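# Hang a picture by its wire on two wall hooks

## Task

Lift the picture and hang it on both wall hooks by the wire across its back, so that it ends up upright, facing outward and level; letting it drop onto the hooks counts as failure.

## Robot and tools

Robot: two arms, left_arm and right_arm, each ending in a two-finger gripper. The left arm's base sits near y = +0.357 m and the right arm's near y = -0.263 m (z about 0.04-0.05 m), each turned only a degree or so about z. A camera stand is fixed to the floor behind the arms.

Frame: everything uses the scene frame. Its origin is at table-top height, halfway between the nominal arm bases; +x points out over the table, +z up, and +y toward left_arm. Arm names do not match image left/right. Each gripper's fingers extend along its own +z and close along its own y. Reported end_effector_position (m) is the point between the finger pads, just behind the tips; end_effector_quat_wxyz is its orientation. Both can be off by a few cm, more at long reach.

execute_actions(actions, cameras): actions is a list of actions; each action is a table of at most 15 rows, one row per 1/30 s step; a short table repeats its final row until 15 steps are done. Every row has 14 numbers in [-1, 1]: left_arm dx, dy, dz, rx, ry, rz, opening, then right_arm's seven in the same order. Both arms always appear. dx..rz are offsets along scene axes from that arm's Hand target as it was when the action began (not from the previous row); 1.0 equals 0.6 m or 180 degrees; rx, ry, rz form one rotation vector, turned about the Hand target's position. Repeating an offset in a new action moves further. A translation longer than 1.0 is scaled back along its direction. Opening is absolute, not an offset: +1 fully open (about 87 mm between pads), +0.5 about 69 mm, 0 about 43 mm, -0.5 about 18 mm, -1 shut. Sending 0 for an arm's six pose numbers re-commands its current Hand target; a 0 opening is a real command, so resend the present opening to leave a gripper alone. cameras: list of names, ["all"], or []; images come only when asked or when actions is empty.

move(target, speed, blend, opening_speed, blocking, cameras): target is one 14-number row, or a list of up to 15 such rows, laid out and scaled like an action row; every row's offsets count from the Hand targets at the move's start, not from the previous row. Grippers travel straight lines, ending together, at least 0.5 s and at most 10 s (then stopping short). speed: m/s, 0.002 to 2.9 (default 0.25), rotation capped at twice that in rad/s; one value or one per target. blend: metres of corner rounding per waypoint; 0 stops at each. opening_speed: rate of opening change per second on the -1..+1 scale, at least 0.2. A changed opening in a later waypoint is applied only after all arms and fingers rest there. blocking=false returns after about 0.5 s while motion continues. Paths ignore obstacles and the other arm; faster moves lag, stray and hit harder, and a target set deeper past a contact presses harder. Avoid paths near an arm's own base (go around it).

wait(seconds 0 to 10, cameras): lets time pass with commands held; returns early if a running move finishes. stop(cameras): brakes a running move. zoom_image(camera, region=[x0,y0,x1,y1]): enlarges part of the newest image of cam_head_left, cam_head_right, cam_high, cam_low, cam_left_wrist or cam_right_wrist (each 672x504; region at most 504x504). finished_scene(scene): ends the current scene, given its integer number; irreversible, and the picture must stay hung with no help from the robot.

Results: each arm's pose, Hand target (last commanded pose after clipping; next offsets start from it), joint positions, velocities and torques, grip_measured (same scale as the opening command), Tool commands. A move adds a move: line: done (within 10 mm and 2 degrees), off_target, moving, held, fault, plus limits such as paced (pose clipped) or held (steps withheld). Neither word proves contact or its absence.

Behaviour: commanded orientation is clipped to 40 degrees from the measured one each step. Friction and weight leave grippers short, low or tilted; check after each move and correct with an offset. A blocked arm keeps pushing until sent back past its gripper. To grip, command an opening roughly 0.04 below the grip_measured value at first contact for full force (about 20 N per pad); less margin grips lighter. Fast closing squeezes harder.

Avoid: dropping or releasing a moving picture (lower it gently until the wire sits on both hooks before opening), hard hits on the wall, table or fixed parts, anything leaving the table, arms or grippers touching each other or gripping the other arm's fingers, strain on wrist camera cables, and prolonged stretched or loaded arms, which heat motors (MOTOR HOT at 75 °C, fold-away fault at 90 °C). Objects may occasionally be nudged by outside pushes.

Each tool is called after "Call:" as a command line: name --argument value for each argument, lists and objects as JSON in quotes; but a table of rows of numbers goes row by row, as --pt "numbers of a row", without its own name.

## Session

Call:
execute_actions --actions '[]'

Call:
zoom_image --camera "cam_high" --region '[380, 130, 540, 400]'

Call:
zoom_image --camera "cam_head_left" --region '[260, 140, 480, 300]'

Call:
zoom_image --camera "cam_head_right" --region '[260, 140, 480, 300]'

Scene clock: 0.00 s.
left_arm: end_effector_position=(+0.4075, +0.3159, +0.0996) grip_measured=+1.000 end_effector_quat_wxyz=(+0.565, +0.056, +0.821, -0.060) | right_arm: end_effector_position=(+0.3580, -0.2522, +0.0785) grip_measured=+1.000 end_effector_quat_wxyz=(+0.543, -0.003, +0.840, +0.014)
Joint positions: left_arm=[-0.026 1.536 0.385 0.787 0.105 0.003 1] | right_arm=[-0.023 1.542 0.388 0.73 -0.006 0.02 1]
Joint velocities: within noise
Joint torques (N m): no reading
Heat: left arm: 27 °C; right arm: 30 °C.
Hand target: left_arm +0.4079, +0.3160, +0.1001; +0.564, +0.056, +0.822, -0.059 | right_arm +0.3637, -0.2521, +0.0880; +0.555, -0.003, +0.831, +0.015
Tool commands: left_gripper/opening=+1.0 right_gripper/opening=+1.0
camera_calibration:
cam_left_wrist: T_world_to_cam=[[-0.150549, -0.987735, 0.0414035, 0.366703], [-0.937581, 0.129373, -0.322807, 0.39403], [0.313492, -0.0874173, -0.945559, 0.141392], [0, 0, 0, 1]] pos_world=[0.380316, 0.323589, 0.245708]
cam_right_wrist: T_world_to_cam=[[0.0343883, -0.999338, -0.0118689, -0.264935], [-0.963802, -0.0300191, -0.264922, 0.379539], [0.26439, 0.0205495, -0.964197, 0.131156], [0, 0, 0, 1]] pos_world=[0.340235, -0.256061, 0.223864]

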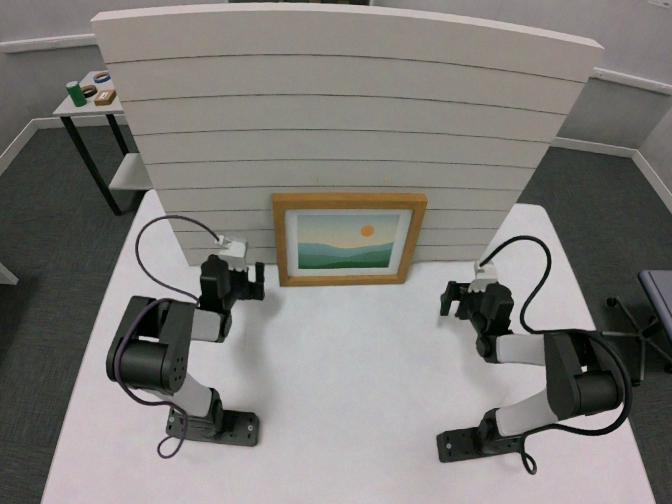

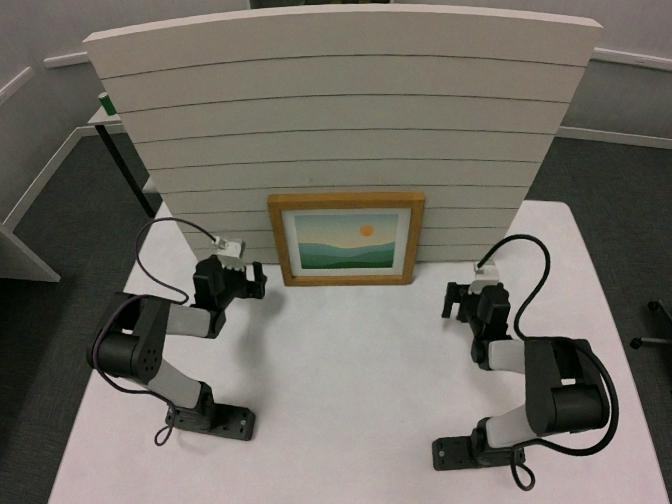

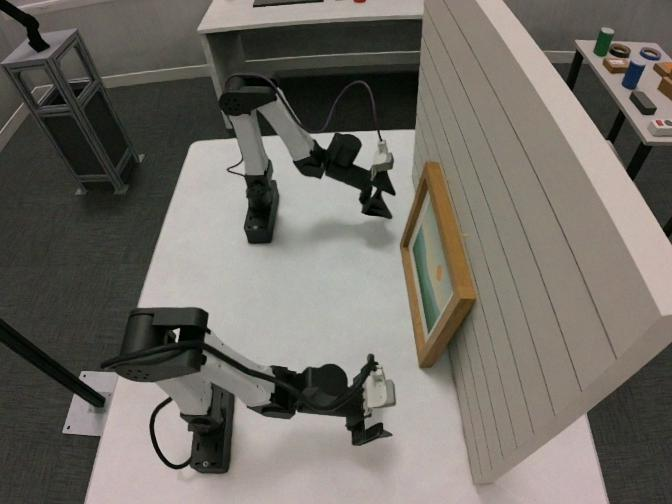

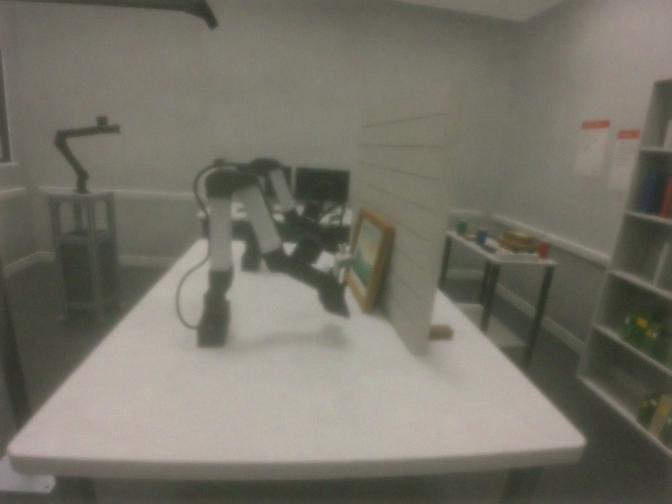

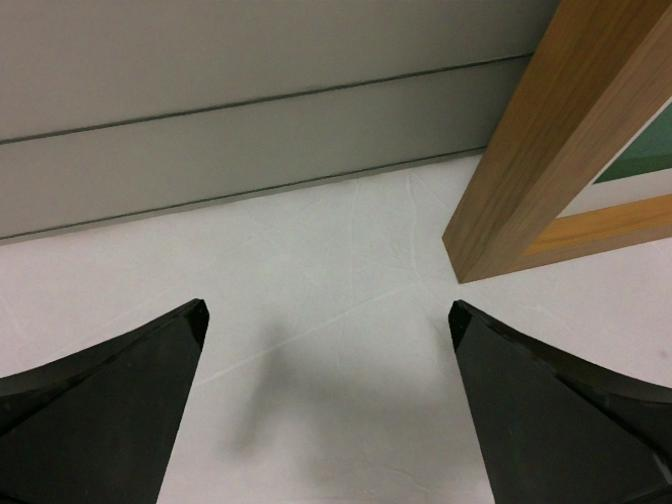

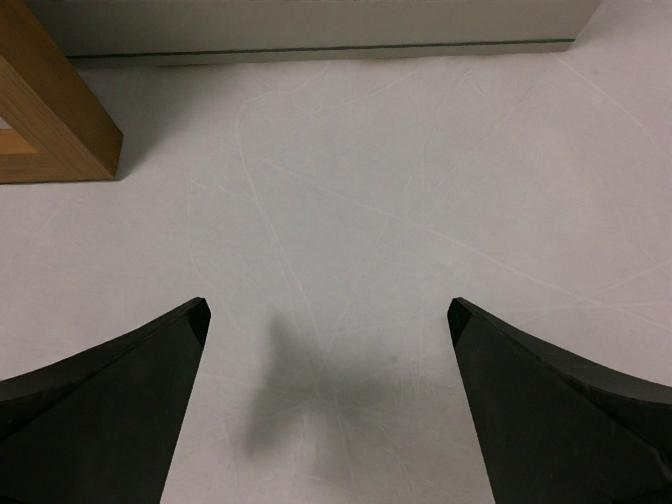

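Scaled by 1.867 from the camera's 672x504 image, which has a finer 960x720 frame.

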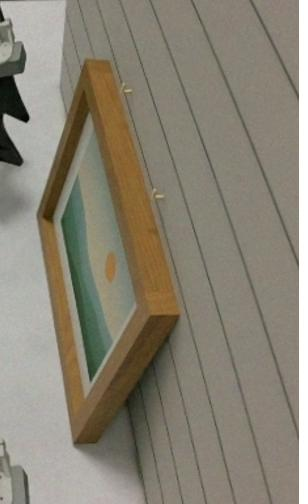

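Scaled by 2.291 from the camera's 672x504 image, which has a finer 960x720 frame.

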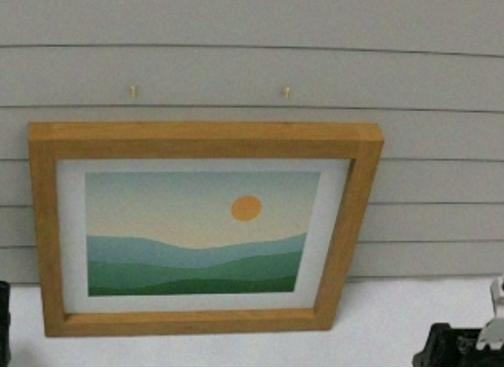

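Scaled by 2.291 from the camera's 672x504 image, which has a finer 960x720 frame.

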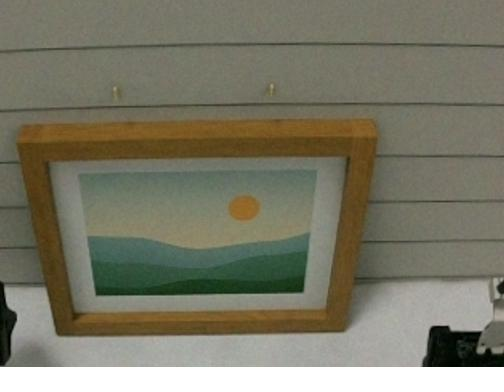

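Call:
move --target '[-0.063,-0.148,0.1765,0.007,-0.072,0.07,0.3,0.027,0.232,0.22,-0.007,-0.092,0.006,0.3]' --cameras '["cam_left_wrist","cam_right_wrist","cam_high"]'

Scene clock: 14.43 s.
left_arm: end_effector_position=(+0.3668, +0.2293, +0.1961) grip_measured=+0.300 end_effector_quat_wxyz=(+0.651, -0.010, +0.759, +0.021) | right_arm: end_effector_position=(+0.3741, -0.1163, +0.2080) grip_measured=+0.300 end_effector_quat_wxyz=(+0.659, -0.025, +0.752, +0.009)
Joint positions: left_arm=[-0.633 1.239 0.442 0.596 -0.702 -0.111 0.65] | right_arm=[0.51 1.403 0.615 0.636 0.505 0.055 0.65]
Joint torques (N m): left_arm=[-0.59 -4.04 8.62 1.55 -0.26 -0.15] | right_arm=[0.75 -3.74 10.44 1.79 0.17 0.08]
Heat: left arm: 30 °C; right arm: 34 °C.
Hand target: left_arm +0.3701, +0.2271, +0.2061; +0.656, -0.022, +0.755, +0.018 | right_arm +0.3799, -0.1129, +0.2200; +0.669, -0.019, +0.743, +0.010
Off the commanded pose: left_arm 0.011 m, 2 deg | right_arm 0.014 m, 2 deg.
move: off_target (left_arm, right_arm)
camera_calibration:
cam_left_wrist: T_world_to_cam=[[0.0493386, -0.998721, -0.0110325, 0.210453], [-0.857628, -0.0367019, -0.51296, 0.444345], [0.511899, 0.0347705, -0.858342, 0.119933], [0, 0, 0, 1]] pos_world=[0.309305, 0.222322, 0.333197]
cam_right_wrist: T_world_to_cam=[[0.0597447, -0.997719, 0.0314353, -0.146383], [-0.845604, -0.0673205, -0.529548, 0.439885], [0.530456, 0.00505588, -0.847697, 0.123428], [0, 0, 0, 1]] pos_world=[0.315242, -0.11706, 0.342172]
Images, in order (width x height): cam_high 672x504, cam_left_wrist 672x504, cam_right_wrist 672x504.

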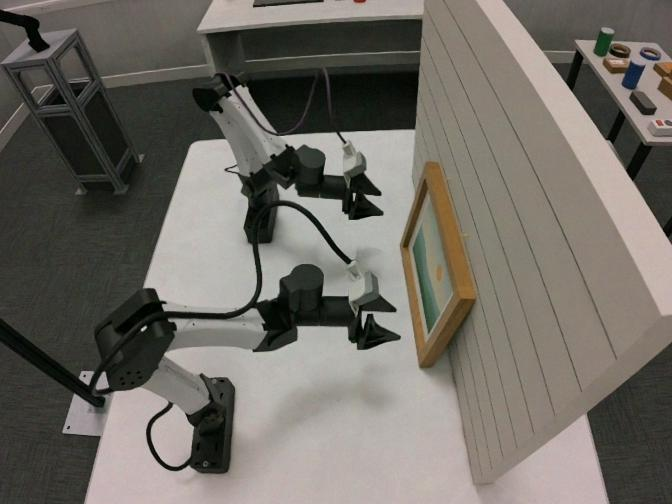

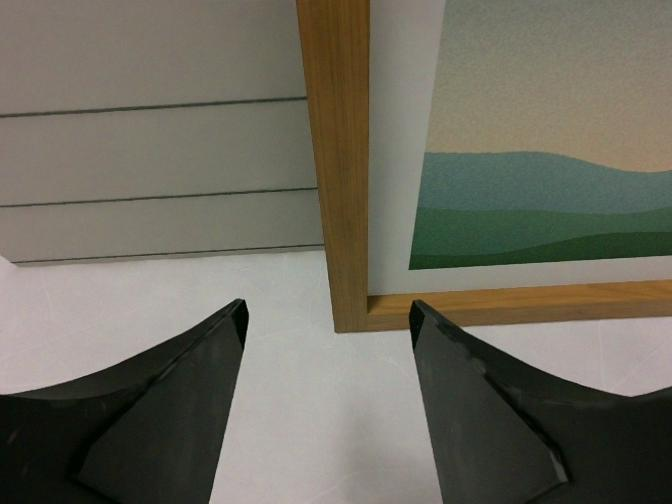

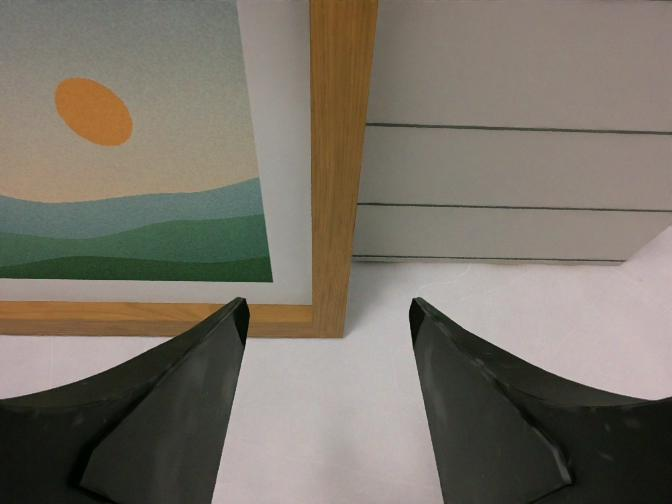

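Call:
move --pt "0.115 0.004 0.01 0 0 0 0.3 0.115 0.005 0.012 0 0 0 0.3" --pt "0.165 0.006 0.01 0 0 0 0.3 0.18 0.008 0.016 0 -0.006 0 0.3" --cameras '["cam_left_wrist","cam_right_wrist","cam_high"]' --speed '[0.12,0.06]' --blend 0.01

Scene clock: 18.27 s.
left_arm: end_effector_position=(+0.4607, +0.2334, +0.2041) grip_measured=+0.300 end_effector_quat_wxyz=(+0.648, -0.023, +0.761, +0.021) | right_arm: end_effector_position=(+0.4756, -0.1115, +0.2157) grip_measured=+0.300 end_effector_quat_wxyz=(+0.662, -0.021, +0.749, -0.001)
Joint positions: left_arm=[-0.431 1.559 0.733 0.64 -0.522 -0.091 0.65] | right_arm=[0.381 1.745 0.98 0.631 0.398 0.024 0.65]
Joint torques (N m): left_arm=[0.35 -5.2 8.58 1.86 0.03 0.09] | right_arm=[-0.79 -5.6 11.93 1.9 -0.23 0.09]
Heat: left arm: 30 °C; right arm: 34 °C.
Hand target: left_arm +0.4691, +0.2308, +0.2120; +0.655, -0.022, +0.755, +0.019 | right_arm +0.4879, -0.1080, +0.2296; +0.676, -0.019, +0.736, +0.010
Off the commanded pose: left_arm 0.012 m, 1 deg | right_arm 0.019 m, 2 deg.
move: off_target (left_arm, right_arm)
camera_calibration:
cam_left_wrist: T_world_to_cam=[[0.0699541, -0.997535, 0.00555675, 0.196894], [-0.860055, -0.0631333, -0.50628, 0.535013], [0.505383, 0.0306372, -0.862351, 0.0834098], [0, 0, 0, 1]] pos_world=[0.404213, 0.22763, 0.341701]
cam_right_wrist: T_world_to_cam=[[0.0401535, -0.998373, 0.0404896, -0.140681], [-0.841396, -0.0556406, -0.537547, 0.53126], [0.538925, -0.0124834, -0.842261, 0.0688389], [0, 0, 0, 1]] pos_world=[0.41555, -0.110033, 0.349254]
Images, in order (width x height): cam_high 672x504, cam_left_wrist 672x504, cam_right_wrist 672x504.

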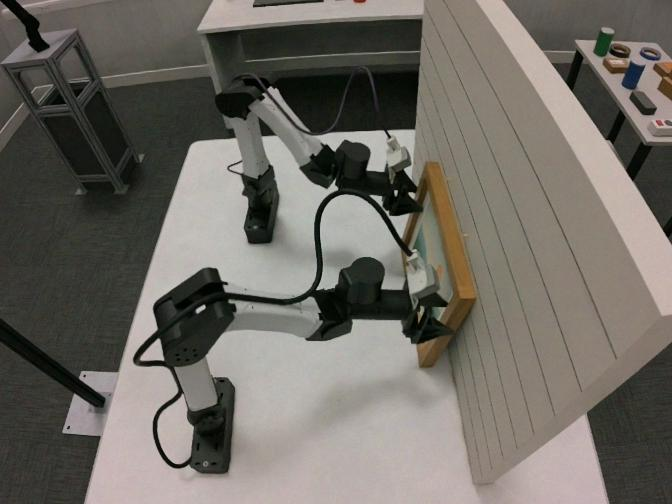

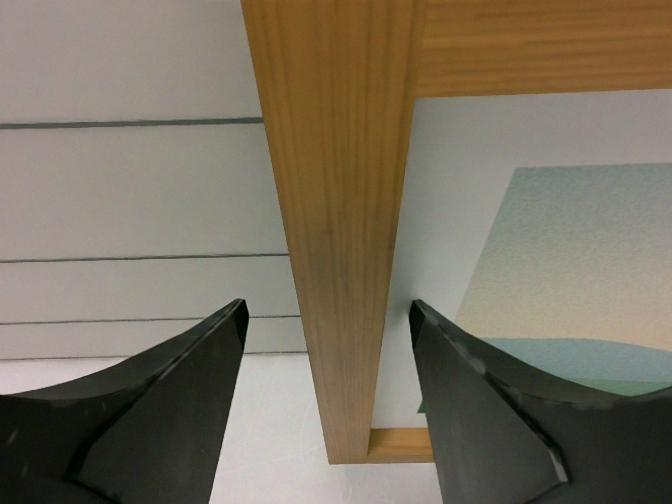

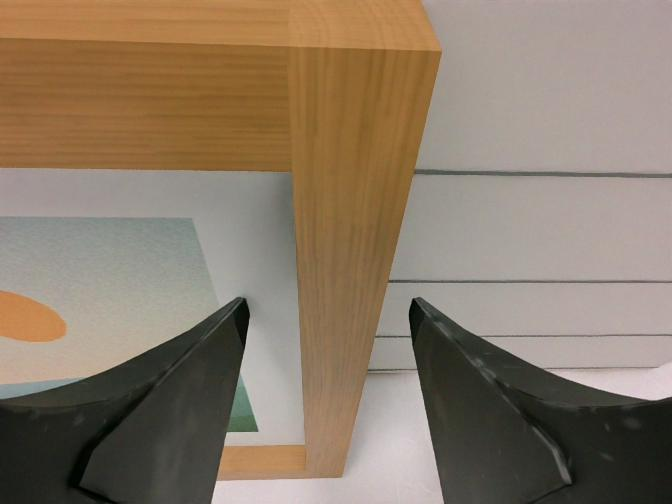

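Call:
move --target '[0.016,0.001,-0.003,0,0,0,0.3,0.016,0.001,-0.008,0,0,0,0.3]' --speed 0.04

Call:
move --target '[-0.004,0,0,0,0,0,-0.6,-0.004,0,0,0,0,0,-0.6]' --cameras '["cam_high","cam_left_wrist","cam_right_wrist","cam_low"]' --speed 0.05 --opening_speed 0.6

Call:
zoom_image --camera "cam_low" --region '[320, 180, 460, 340]'

Scene clock: 21.07 s.
left_arm: end_effector_position=(+0.4693, +0.2329, +0.2023) grip_measured=+0.300 end_effector_quat_wxyz=(+0.647, -0.022, +0.762, +0.021) | right_arm: end_effector_position=(+0.4822, -0.1065, +0.2119) grip_measured=+0.300 end_effector_quat_wxyz=(+0.660, -0.027, +0.750, +0.003)
Joint positions: left_arm=[-0.419 1.592 0.759 0.647 -0.506 -0.087 0.65] | right_arm=[0.38 1.776 1.007 0.631 0.383 0.02 0.65]
Joint torques (N m): left_arm=[0.62 -5.27 8.69 1.89 0.01 0.08] | right_arm=[-1.65 -5.09 12.04 2.02 -0.16 0.13]
Heat: left arm: 30 °C; right arm: 34 °C.
Hand target: left_arm +0.4787, +0.2313, +0.2104; +0.656, -0.022, +0.755, +0.018 | right_arm +0.4975, -0.1075, +0.2249; +0.676, -0.019, +0.737, +0.010
Off the commanded pose: left_arm 0.012 m, 1 deg | right_arm 0.020 m, 3 deg.
move: off_target (left_arm, right_arm)

Scene clock: 22.77 s.
left_arm: end_effector_position=(+0.4695, +0.2317, +0.2029) grip_measured=-0.334 end_effector_quat_wxyz=(+0.648, -0.020, +0.761, +0.018) | right_arm: end_effector_position=(+0.4838, -0.1091, +0.2093) grip_measured=-0.333 end_effector_quat_wxyz=(+0.658, -0.028, +0.752, +0.003)
Joint positions: left_arm=[-0.419 1.592 0.759 0.65 -0.5 -0.087 0.333] | right_arm=[0.371 1.781 1.007 0.631 0.372 0.02 0.334]
Joint torques (N m): left_arm=[0.32 -5.94 8.1 1.86 -0.07 0.07] | right_arm=[-0.46 -6.16 11.22 2.04 -0.04 0.14]
Heat: left arm: 31 °C; right arm: 34 °C.
Hand target: left_arm +0.4763, +0.2313, +0.2104; +0.656, -0.022, +0.755, +0.018 | right_arm +0.4951, -0.1075, +0.2249; +0.676, -0.019, +0.736, +0.010
Off the commanded pose: left_arm 0.010 m, 1 deg | right_arm 0.019 m, 3 deg.
move: off_target (right_arm)
camera_calibration:
cam_left_wrist: T_world_to_cam=[[0.0606685, -0.998136, 0.00659297, 0.198821], [-0.860405, -0.055643, -0.506564, 0.540312], [0.505986, 0.0250598, -0.862177, 0.0788802], [0, 0, 0, 1]] pos_world=[0.412913, 0.226538, 0.340401]
cam_right_wrist: T_world_to_cam=[[0.05641, -0.99743, 0.0441812, -0.146815], [-0.845961, -0.0712519, -0.528463, 0.533302], [0.530253, -0.007565, -0.847806, 0.0650437], [0, 0, 0, 1]] pos_world=[0.424945, -0.107947, 0.343461]
Images, in order (width x height): cam_high 672x504, cam_low 672x504, cam_left_wrist 672x504, cam_right_wrist 672x504.

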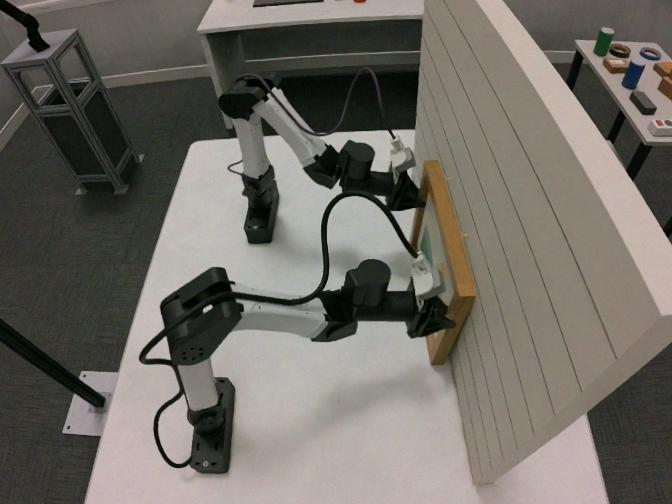

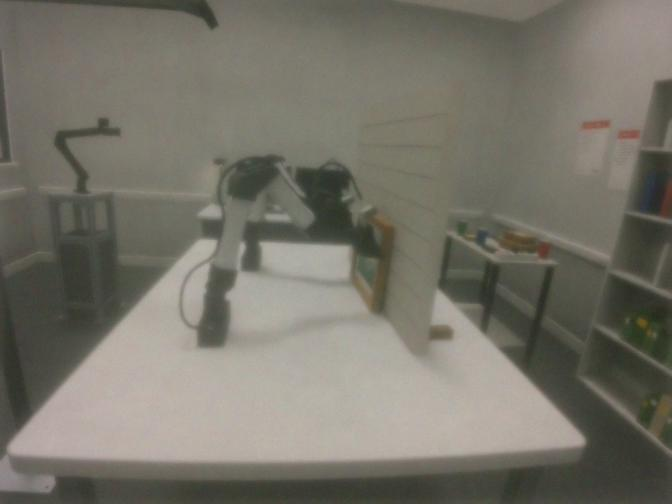

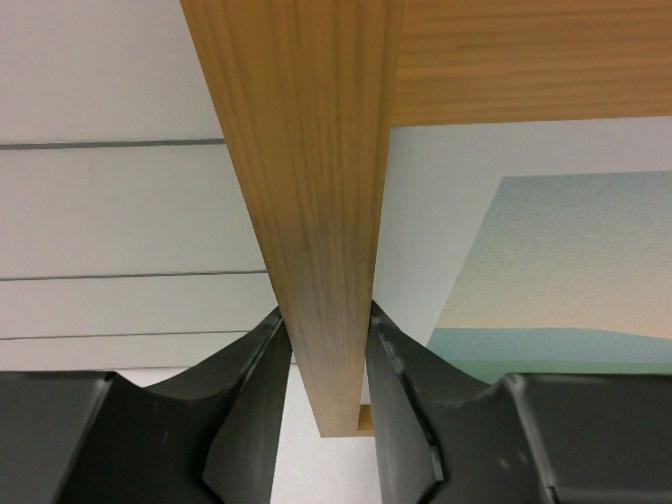

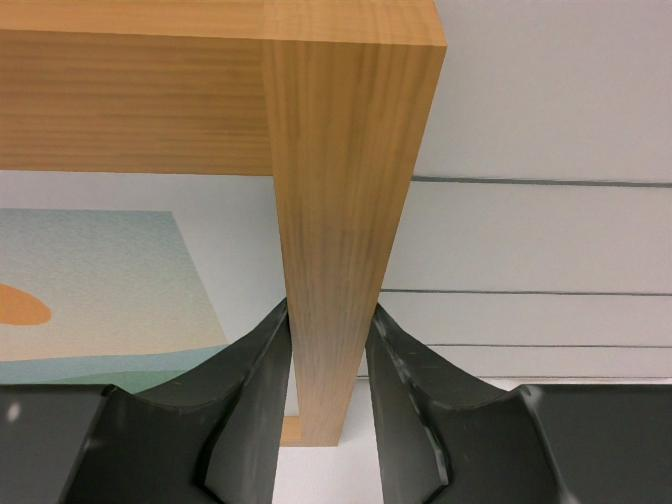

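Scaled by 3.150 from the camera's 672x504 image, which has a finer 960x720 frame.

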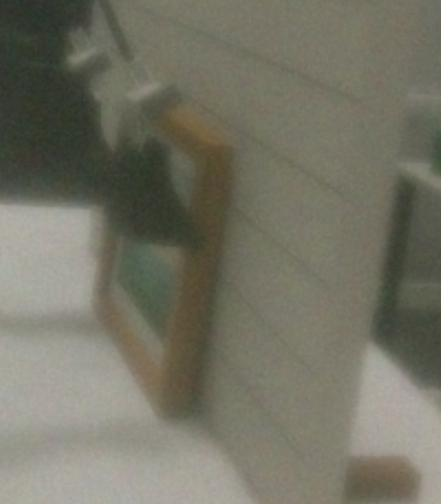

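Call:
move --pt "-0.1 -0.005 0.06 0 -0.01 0 -0.65 -0.1 -0.005 0.08 0 -0.015 0 -0.65" --pt "-0.085 -0.004 0.286 0.002 -0.047 0 -0.65 -0.085 -0.004 0.308 0.003 -0.061 0 -0.65" --cameras '["cam_high","cam_head_left","cam_head_right"]' --speed 0.15 --blend 0.02

Call:
zoom_image --camera "cam_high" --region '[370, 80, 530, 320]'

Scene clock: 32.00 s.
left_arm: end_effector_position=(+0.4242, +0.2320, +0.3406) grip_measured=-0.331 end_effector_quat_wxyz=(+0.676, -0.022, +0.736, +0.030) | right_arm: end_effector_position=(+0.4420, -0.1094, +0.3468) grip_measured=-0.329 end_effector_quat_wxyz=(+0.690, -0.032, +0.723, +0.002)
Joint positions: left_arm=[-0.514 1.263 0.985 0.175 -0.62 -0.046 0.334] | right_arm=[0.427 1.485 1.178 0.254 0.427 -0.019 0.335]
Joint torques (N m): left_arm=[-0.85 -7.1 11.17 2.07 -0.01 0.43] | right_arm=[0.7 -8.88 14.01 2.46 0.09 -0.22]
Heat: left arm: 32 °C; right arm: 36 °C.
Hand target: left_arm +0.4254, +0.2290, +0.3818; +0.709, -0.021, +0.704, +0.019 | right_arm +0.4441, -0.1099, +0.4098; +0.744, -0.017, +0.668, +0.012
Off the commanded pose: left_arm 0.042 m, 5 deg | right_arm 0.063 m, 9 deg.
move: off_target (left_arm, right_arm)
Images, in order (width x height): cam_head_left 672x504, cam_head_right 672x504, cam_high 672x504.

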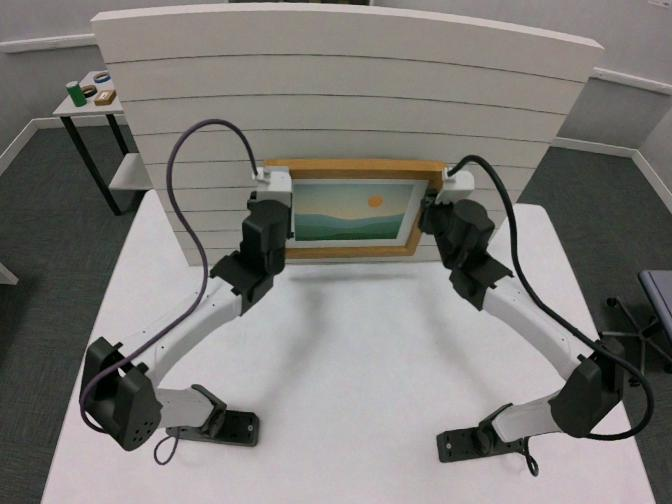

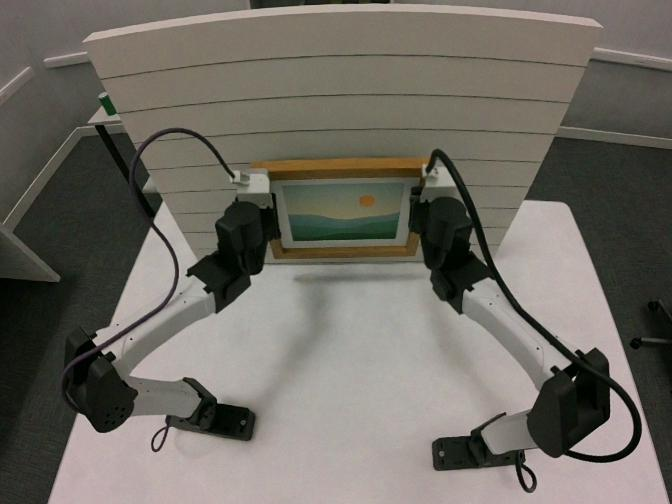

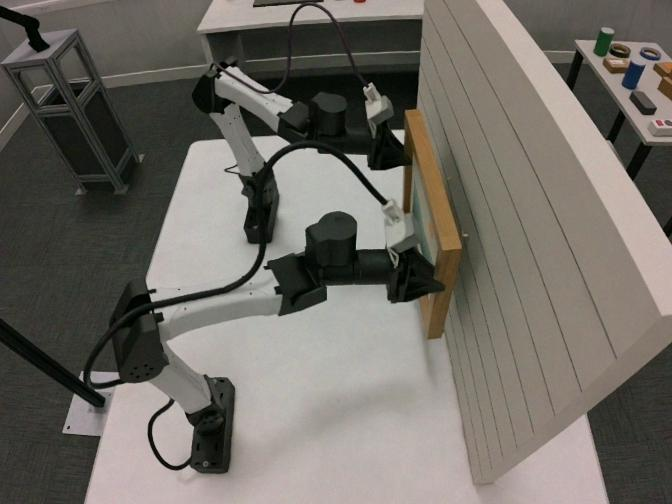

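Scaled by 2.100 from the camera's 672x504 image, which has a finer 960x720 frame.

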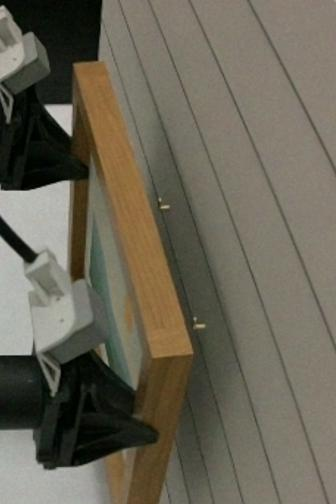

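Call:
move --target '[0.088,0.002,0.005,0,0.007,0,-0.65,0.086,0.004,0.005,0,0.01,0,-0.65]' --cameras '["cam_high","cam_head_left","cam_head_right"]' --speed 0.06

Call:
zoom_image --camera "cam_high" --region '[370, 80, 530, 320]'

Scene clock: 35.30 s.
left_arm: end_effector_position=(+0.4687, +0.2327, +0.3504) grip_measured=-0.331 end_effector_quat_wxyz=(+0.671, -0.020, +0.741, +0.024) | right_arm: end_effector_position=(+0.4830, -0.1096, +0.3584) grip_measured=-0.331 end_effector_quat_wxyz=(+0.682, -0.030, +0.731, -0.001)
Joint positions: left_arm=[-0.428 1.412 1.151 0.147 -0.522 -0.049 0.334] | right_arm=[0.377 1.63 1.388 0.165 0.383 -0.014 0.335]
Joint torques (N m): left_arm=[-0.06 -5.64 11.58 2.21 -0.03 0.36] | right_arm=[-0.21 -6.97 14.91 2.61 -0.06 -0.1]
Heat: left arm: 32 °C; right arm: 36 °C.
Hand target: left_arm +0.4782, +0.2301, +0.3850; +0.702, -0.021, +0.712, +0.019 | right_arm +0.4957, -0.1075, +0.4126; +0.733, -0.017, +0.680, +0.012
Off the commanded pose: left_arm 0.036 m, 5 deg | right_arm 0.056 m, 9 deg.
move: off_target (left_arm, right_arm)
Images, in order (width x height): cam_head_left 672x504, cam_head_right 672x504, cam_high 672x504.

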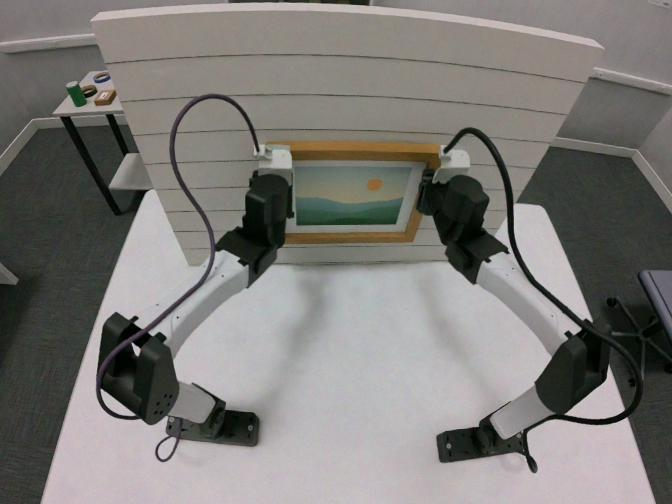

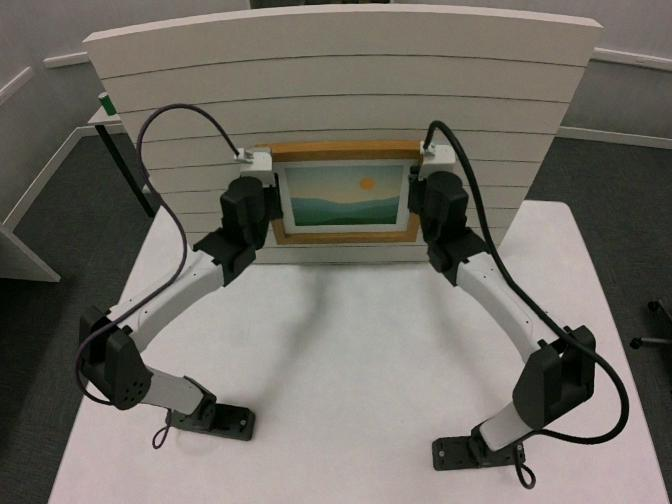

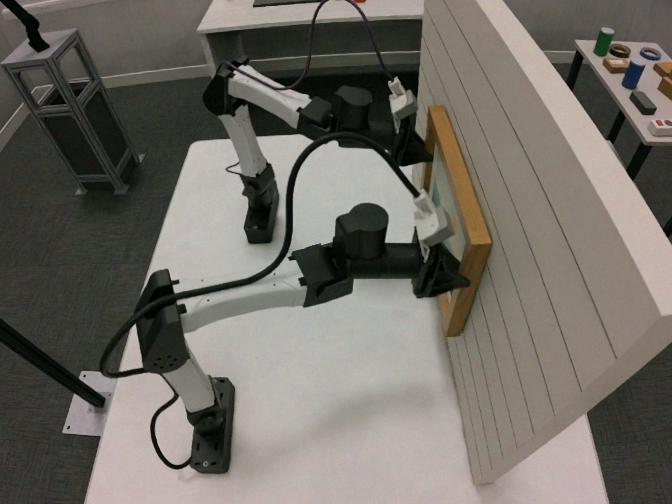

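Scaled by 2.100 from the camera's 672x504 image, which has a finer 960x720 frame.

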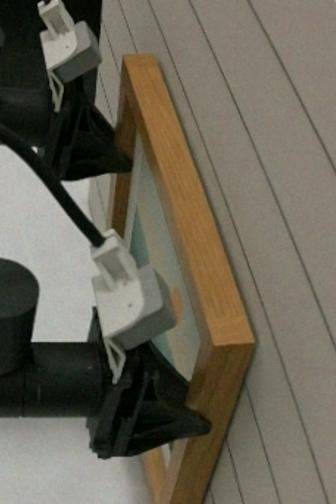

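Call:
move --target '[0.008,0,-0.06,0,0,0,-0.65,0.008,0,-0.063,0,0,0,-0.65]' --speed 0.05

Call:
move --target '[0,0,-0.03,0,0,0,-0.65,0,0,-0.03,0,0,0,-0.65]' --speed 0.04 --cameras '["cam_high"]'

Call:
zoom_image --camera "cam_high" --region '[370, 80, 530, 320]'

Scene clock: 39.47 s.
left_arm: end_effector_position=(+0.4703, +0.2345, +0.3487) grip_measured=-0.331 end_effector_quat_wxyz=(+0.683, -0.022, +0.730, +0.026) | right_arm: end_effector_position=(+0.4848, -0.1117, +0.3563) grip_measured=-0.331 end_effector_quat_wxyz=(+0.693, -0.028, +0.721, -0.004)
Joint positions: left_arm=[-0.427 1.411 1.108 0.227 -0.527 -0.031 0.335] | right_arm=[0.374 1.629 1.349 0.236 0.387 -0.027 0.335]
Joint torques (N m): left_arm=[0.54 -2.69 5.93 2.71 0.11 0.16] | right_arm=[-0.58 -4.08 8.23 3.14 -0.17 0.05]
Heat: left arm: 33 °C; right arm: 38 °C.
Hand target: left_arm +0.4830, +0.2301, +0.3488; +0.702, -0.021, +0.712, +0.019 | right_arm +0.5005, -0.1075, +0.3748; +0.733, -0.017, +0.680, +0.012
Off the commanded pose: left_arm 0.013 m, 3 deg | right_arm 0.025 m, 7 deg.
move: off_target (left_arm, right_arm)

Scene clock: 40.43 s.
left_arm: end_effector_position=(+0.4701, +0.2344, +0.3478) grip_measured=-0.332 end_effector_quat_wxyz=(+0.702, -0.024, +0.711, +0.022) | right_arm: end_effector_position=(+0.4847, -0.1121, +0.3555) grip_measured=-0.332 end_effector_quat_wxyz=(+0.710, -0.025, +0.704, -0.001)
Joint positions: left_arm=[-0.429 1.404 1.044 0.346 -0.528 -0.009 0.334] | right_arm=[0.374 1.623 1.29 0.342 0.387 -0.04 0.334]
Joint torques (N m): left_arm=[0.76 -1.14 5.6 2.35 0.14 -0.04] | right_arm=[-0.69 -2.35 7.95 2.84 -0.2 0.17]
Heat: left arm: 34 °C; right arm: 38 °C.
Hand target: left_arm +0.4829, +0.2301, +0.3309; +0.702, -0.021, +0.712, +0.019 | right_arm +0.5005, -0.1074, +0.3569; +0.733, -0.017, +0.680, +0.012
Off the commanded pose: left_arm 0.022 m, 0 deg | right_arm 0.017 m, 4 deg.
move: off_target (left_arm, right_arm)
Images, in order (width x height): cam_high 672x504.

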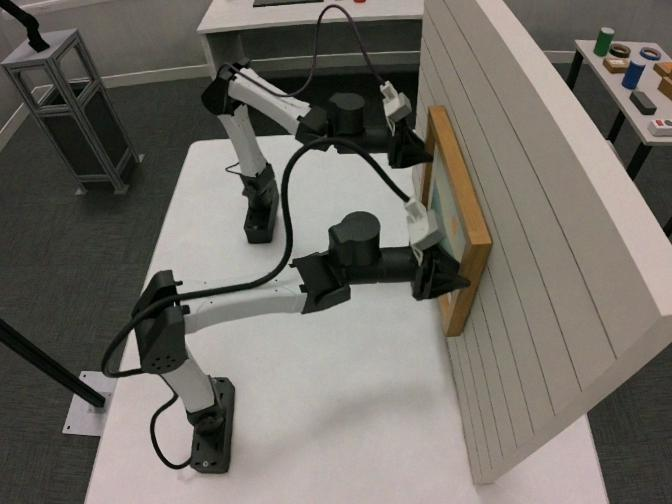

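Scaled by 2.100 from the camera's 672x504 image, which has a finer 960x720 frame.

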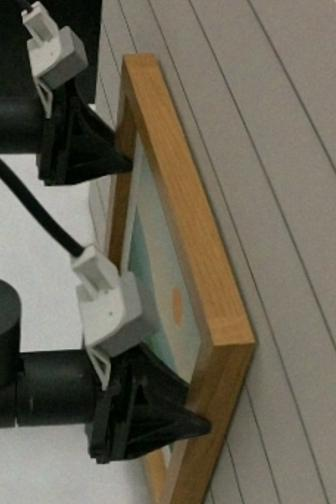

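Call:
move --target '[-0.02,0,0.01,0,0,0,-0.65,-0.025,0,0.0,0,0.01,0,-0.65]' --speed 0.03

Call:
move --target '[0,0,-0.02,0,0,0,-0.65,0,0,-0.02,0,0,0,-0.65]' --speed 0.03 --cameras '["cam_high"]'

Call:
zoom_image --camera "cam_high" --region '[370, 80, 530, 320]'

Scene clock: 43.60 s.
left_arm: end_effector_position=(+0.4684, +0.2338, +0.3267) grip_measured=-0.333 end_effector_quat_wxyz=(+0.685, -0.020, +0.728, +0.025) | right_arm: end_effector_position=(+0.4824, -0.1111, +0.3303) grip_measured=-0.333 end_effector_quat_wxyz=(+0.690, -0.023, +0.723, +0.004)
Joint positions: left_arm=[-0.43 1.413 1.017 0.327 -0.528 -0.027 0.333] | right_arm=[0.374 1.629 1.252 0.327 0.385 -0.007 0.334]
Joint torques (N m): left_arm=[-0.73 -5.96 6.86 2.26 -0.04 0.13] | right_arm=[0.88 -7.47 9.13 2.51 0.01 -0.03]
Heat: left arm: 34 °C; right arm: 39 °C.
Hand target: left_arm +0.4709, +0.2301, +0.3369; +0.702, -0.021, +0.712, +0.019 | right_arm +0.4855, -0.1075, +0.3568; +0.722, -0.016, +0.691, +0.012
Off the commanded pose: left_arm 0.011 m, 3 deg | right_arm 0.027 m, 5 deg.
move: off_target (left_arm, right_arm)

Scene clock: 44.47 s.
left_arm: end_effector_position=(+0.4663, +0.2328, +0.3073) grip_measured=-0.333 end_effector_quat_wxyz=(+0.674, -0.018, +0.738, +0.024) | right_arm: end_effector_position=(+0.4790, -0.1120, +0.3112) grip_measured=-0.333 end_effector_quat_wxyz=(+0.679, -0.024, +0.734, +0.003)
Joint positions: left_arm=[-0.431 1.421 0.976 0.341 -0.523 -0.042 0.333] | right_arm=[0.374 1.629 1.208 0.336 0.383 0.003 0.334]
Joint torques (N m): left_arm=[-0.62 -6.12 6.78 2.54 -0.1 0.26] | right_arm=[0.92 -7.36 9.09 2.83 0.04 -0.1]
Heat: left arm: 35 °C; right arm: 39 °C.
Hand target: left_arm +0.4710, +0.2302, +0.3249; +0.702, -0.021, +0.712, +0.020 | right_arm +0.4855, -0.1074, +0.3449; +0.722, -0.016, +0.691, +0.012
Off the commanded pose: left_arm 0.018 m, 4 deg | right_arm 0.035 m, 7 deg.
move: off_target (left_arm, right_arm)
Images, in order (width x height): cam_high 672x504.

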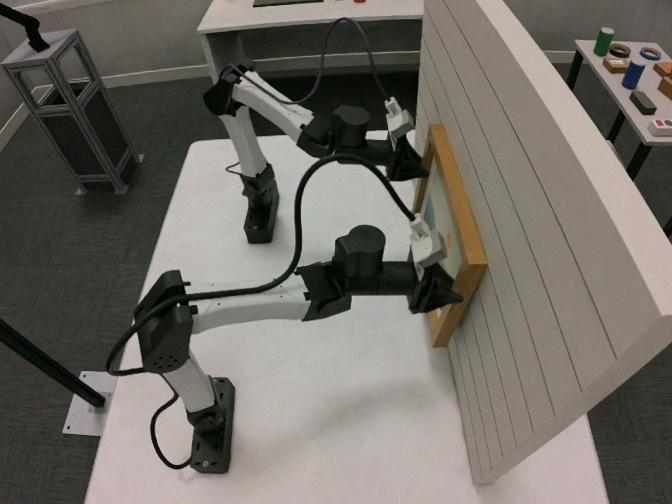

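Scaled by 2.100 from the camera's 672x504 image, which has a finer 960x720 frame.

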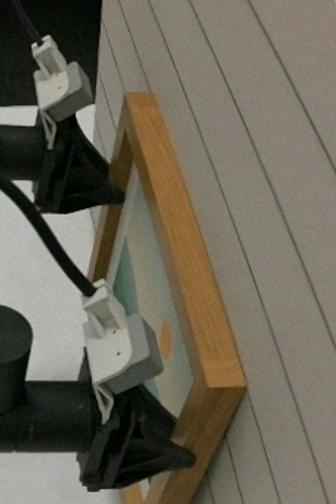

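Call:
move --target '[0.016,0,0.01,0,-0.02,0,-0.65,0.018,0.002,0.016,0,-0.022,0,-0.65]' --speed 0.05

Call:
move --target '[0,0,-0.03,0,0,0,-0.65,0,0,-0.032,0,0,0,-0.65]' --speed 0.03

Call:
move --target '[-0.01,0,-0.02,0,0.01,0,-0.65,-0.014,0,-0.02,0,0.01,0,-0.65]' --speed 0.03

Call:
move --target '[0,0,-0.02,0,0.005,0,-0.65,0,0,-0.02,0,0.005,0,-0.65]' --speed 0.03 --cameras '["cam_high"]'

Call:
zoom_image --camera "cam_high" --region '[370, 80, 530, 320]'

Scene clock: 48.27 s.
left_arm: end_effector_position=(+0.4702, +0.2321, +0.3077) grip_measured=-0.333 end_effector_quat_wxyz=(+0.687, -0.020, +0.726, +0.024) | right_arm: end_effector_position=(+0.4834, -0.1112, +0.3120) grip_measured=-0.332 end_effector_quat_wxyz=(+0.688, -0.022, +0.726, +0.001)
Joint positions: left_arm=[-0.431 1.436 0.955 0.417 -0.527 -0.025 0.333] | right_arm=[0.374 1.645 1.204 0.383 0.388 -0.006 0.334]
Joint torques (N m): left_arm=[0.25 -4.89 7.39 2.87 0.02 0.4] | right_arm=[0.39 -6.39 9.81 3.27 -0.06 -0.28]
Heat: left arm: 36 °C; right arm: 41 °C.
Hand target: left_arm +0.4806, +0.2301, +0.3309; +0.724, -0.022, +0.690, +0.019 | right_arm +0.4963, -0.1063, +0.3543; +0.745, -0.017, +0.666, +0.012
Off the commanded pose: left_arm 0.025 m, 6 deg | right_arm 0.045 m, 10 deg.
move: off_target (left_arm, right_arm)

Scene clock: 49.37 s.
left_arm: end_effector_position=(+0.4711, +0.2322, +0.3057) grip_measured=-0.334 end_effector_quat_wxyz=(+0.703, -0.020, +0.710, +0.024) | right_arm: end_effector_position=(+0.4843, -0.1126, +0.3099) grip_measured=-0.332 end_effector_quat_wxyz=(+0.704, -0.020, +0.710, +0.000)
Joint positions: left_arm=[-0.434 1.447 0.907 0.528 -0.531 -0.001 0.333] | right_arm=[0.374 1.652 1.154 0.49 0.393 -0.026 0.334]
Joint torques (N m): left_arm=[0.58 -3.36 6.79 2.62 0.1 0.18] | right_arm=[0.28 -4.63 9.51 3.02 -0.16 -0.12]
Heat: left arm: 36 °C; right arm: 41 °C.
Hand target: left_arm +0.4806, +0.2301, +0.3129; +0.724, -0.022, +0.689, +0.019 | right_arm +0.4963, -0.1062, +0.3351; +0.745, -0.017, +0.666, +0.012
Off the commanded pose: left_arm 0.012 m, 3 deg | right_arm 0.029 m, 7 deg.
move: off_target (left_arm, right_arm)

Scene clock: 50.20 s.
left_arm: end_effector_position=(+0.4709, +0.2322, +0.2989) grip_measured=-0.334 end_effector_quat_wxyz=(+0.702, -0.020, +0.711, +0.024) | right_arm: end_effector_position=(+0.4837, -0.1123, +0.3029) grip_measured=-0.332 end_effector_quat_wxyz=(+0.706, -0.021, +0.708, +0.001)
Joint positions: left_arm=[-0.434 1.454 0.888 0.552 -0.531 -0.002 0.333] | right_arm=[0.374 1.657 1.126 0.527 0.39 -0.026 0.334]
Joint torques (N m): left_arm=[-0.03 -4.81 6.22 2.25 0.04 0.06] | right_arm=[1.05 -6.35 8.46 2.6 -0.06 -0.01]
Heat: left arm: 36 °C; right arm: 41 °C.
Hand target: left_arm +0.4746, +0.2301, +0.3009; +0.713, -0.021, +0.701, +0.019 | right_arm +0.4879, -0.1063, +0.3231; +0.735, -0.017, +0.678, +0.012
Off the commanded pose: left_arm 0.005 m, 2 deg | right_arm 0.021 m, 5 deg.
move: off_target (right_arm)

Scene clock: 51.03 s.
left_arm: end_effector_position=(+0.4708, +0.2322, +0.2980) grip_measured=-0.335 end_effector_quat_wxyz=(+0.707, -0.023, +0.706, +0.021) | right_arm: end_effector_position=(+0.4837, -0.1120, +0.3025) grip_measured=-0.333 end_effector_quat_wxyz=(+0.710, -0.019, +0.704, +0.004)
Joint positions: left_arm=[-0.434 1.457 0.872 0.587 -0.531 -0.002 0.332] | right_arm=[0.374 1.659 1.113 0.556 0.388 -0.025 0.334]
Joint torques (N m): left_arm=[0.03 -3.81 5.67 2.08 0.05 -0.02] | right_arm=[0.98 -5.35 7.92 2.48 -0.05 0.06]
Heat: left arm: 36 °C; right arm: 41 °C.
Hand target: left_arm +0.4746, +0.2301, +0.2888; +0.707, -0.021, +0.706, +0.019 | right_arm +0.4879, -0.1062, +0.3113; +0.730, -0.017, +0.683, +0.012
Off the commanded pose: left_arm 0.010 m, 0 deg | right_arm 0.011 m, 3 deg.
move: off_target (right_arm)
Images, in order (width x height): cam_high 672x504.

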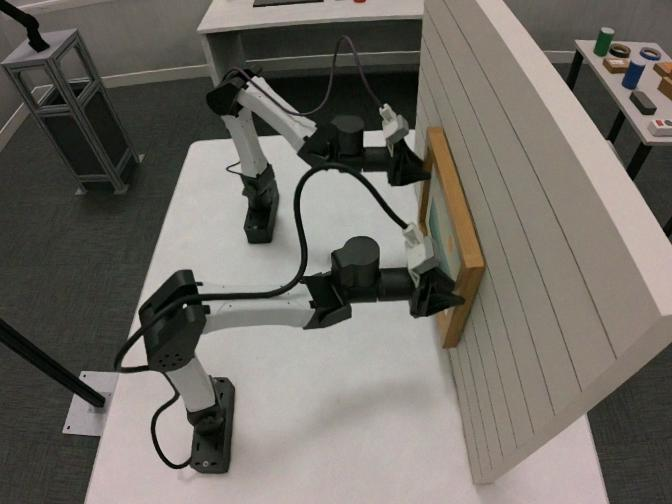

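Scaled by 2.100 from the camera's 672x504 image, which has a finer 960x720 frame.

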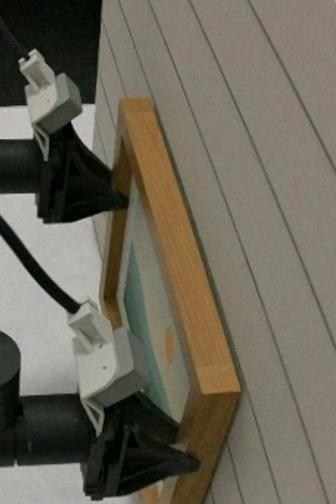

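Call:
move --target '[-0.005,0,-0.02,0,0,0,-0.65,-0.005,0,-0.03,0,0,0,-0.65]' --speed 0.03

Call:
move --target '[-0.02,0,-0.01,0,0,0,-0.65,-0.02,0,-0.015,0,0,0,-0.65]' --speed 0.03 --cameras '["cam_high","cam_head_left"]'

Call:
zoom_image --camera "cam_high" --region '[370, 80, 530, 320]'

Scene clock: 53.73 s.
left_arm: end_effector_position=(+0.4704, +0.2323, +0.2970) grip_measured=-0.337 end_effector_quat_wxyz=(+0.720, -0.028, +0.693, +0.016) | right_arm: end_effector_position=(+0.4832, -0.1120, +0.3012) grip_measured=-0.337 end_effector_quat_wxyz=(+0.729, -0.015, +0.684, +0.009)
Joint positions: left_arm=[-0.435 1.466 0.835 0.675 -0.531 0.004 0.331] | right_arm=[0.374 1.67 1.062 0.676 0.385 -0.035 0.331]
Joint torques (N m): left_arm=[-0.34 -3.75 5.04 1.76 0.02 -0.08] | right_arm=[1.31 -4.75 6.97 2.03 0 0.11]
Heat: left arm: 36 °C; right arm: 42 °C.
Hand target: left_arm +0.4715, +0.2300, +0.2768; +0.707, -0.021, +0.706, +0.019 | right_arm +0.4849, -0.1063, +0.2932; +0.730, -0.017, +0.683, +0.012
Off the commanded pose: left_arm 0.020 m, 2 deg | right_arm 0.010 m, 0 deg.
move: off_target (left_arm)

Scene clock: 54.63 s.
left_arm: end_effector_position=(+0.4656, +0.2304, +0.2949) grip_measured=-0.338 end_effector_quat_wxyz=(+0.730, -0.028, +0.683, +0.013) | right_arm: end_effector_position=(+0.4781, -0.1108, +0.2995) grip_measured=-0.339 end_effector_quat_wxyz=(+0.743, -0.013, +0.669, +0.014)
Joint positions: left_arm=[-0.447 1.465 0.793 0.747 -0.538 0.016 0.331] | right_arm=[0.382 1.67 1.007 0.776 0.388 -0.044 0.33]
Joint torques (N m): left_arm=[-0.85 -6.11 4.1 1.31 -0.07 -0.17] | right_arm=[1.95 -6.69 5.64 1.47 0.11 0.19]
Heat: left arm: 36 °C; right arm: 41 °C.
Hand target: left_arm +0.4596, +0.2302, +0.2707; +0.707, -0.021, +0.706, +0.019 | right_arm +0.4729, -0.1063, +0.2843; +0.730, -0.017, +0.683, +0.012
Off the commanded pose: left_arm 0.025 m, 4 deg | right_arm 0.017 m, 2 deg.
move: off_target (left_arm, right_arm)
Images, in order (width x height): cam_head_left 672x504, cam_high 672x504.

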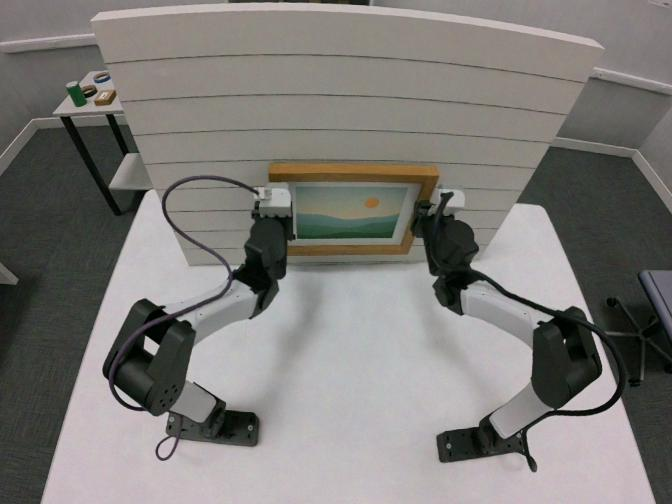

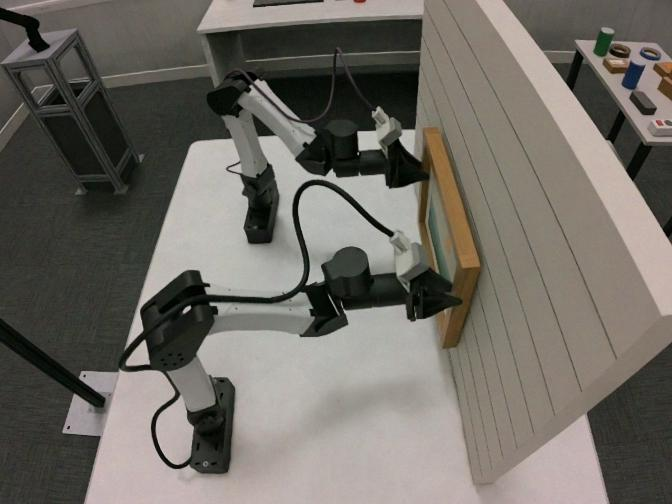

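Scaled by 2.100 from the camera's 672x504 image, which has a finer 960x720 frame.

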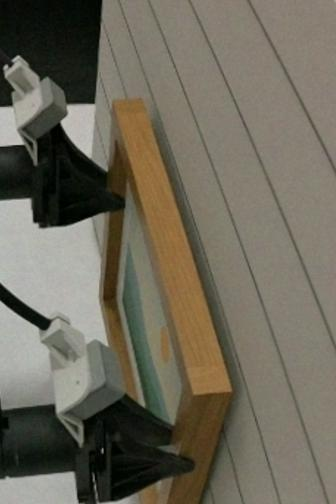

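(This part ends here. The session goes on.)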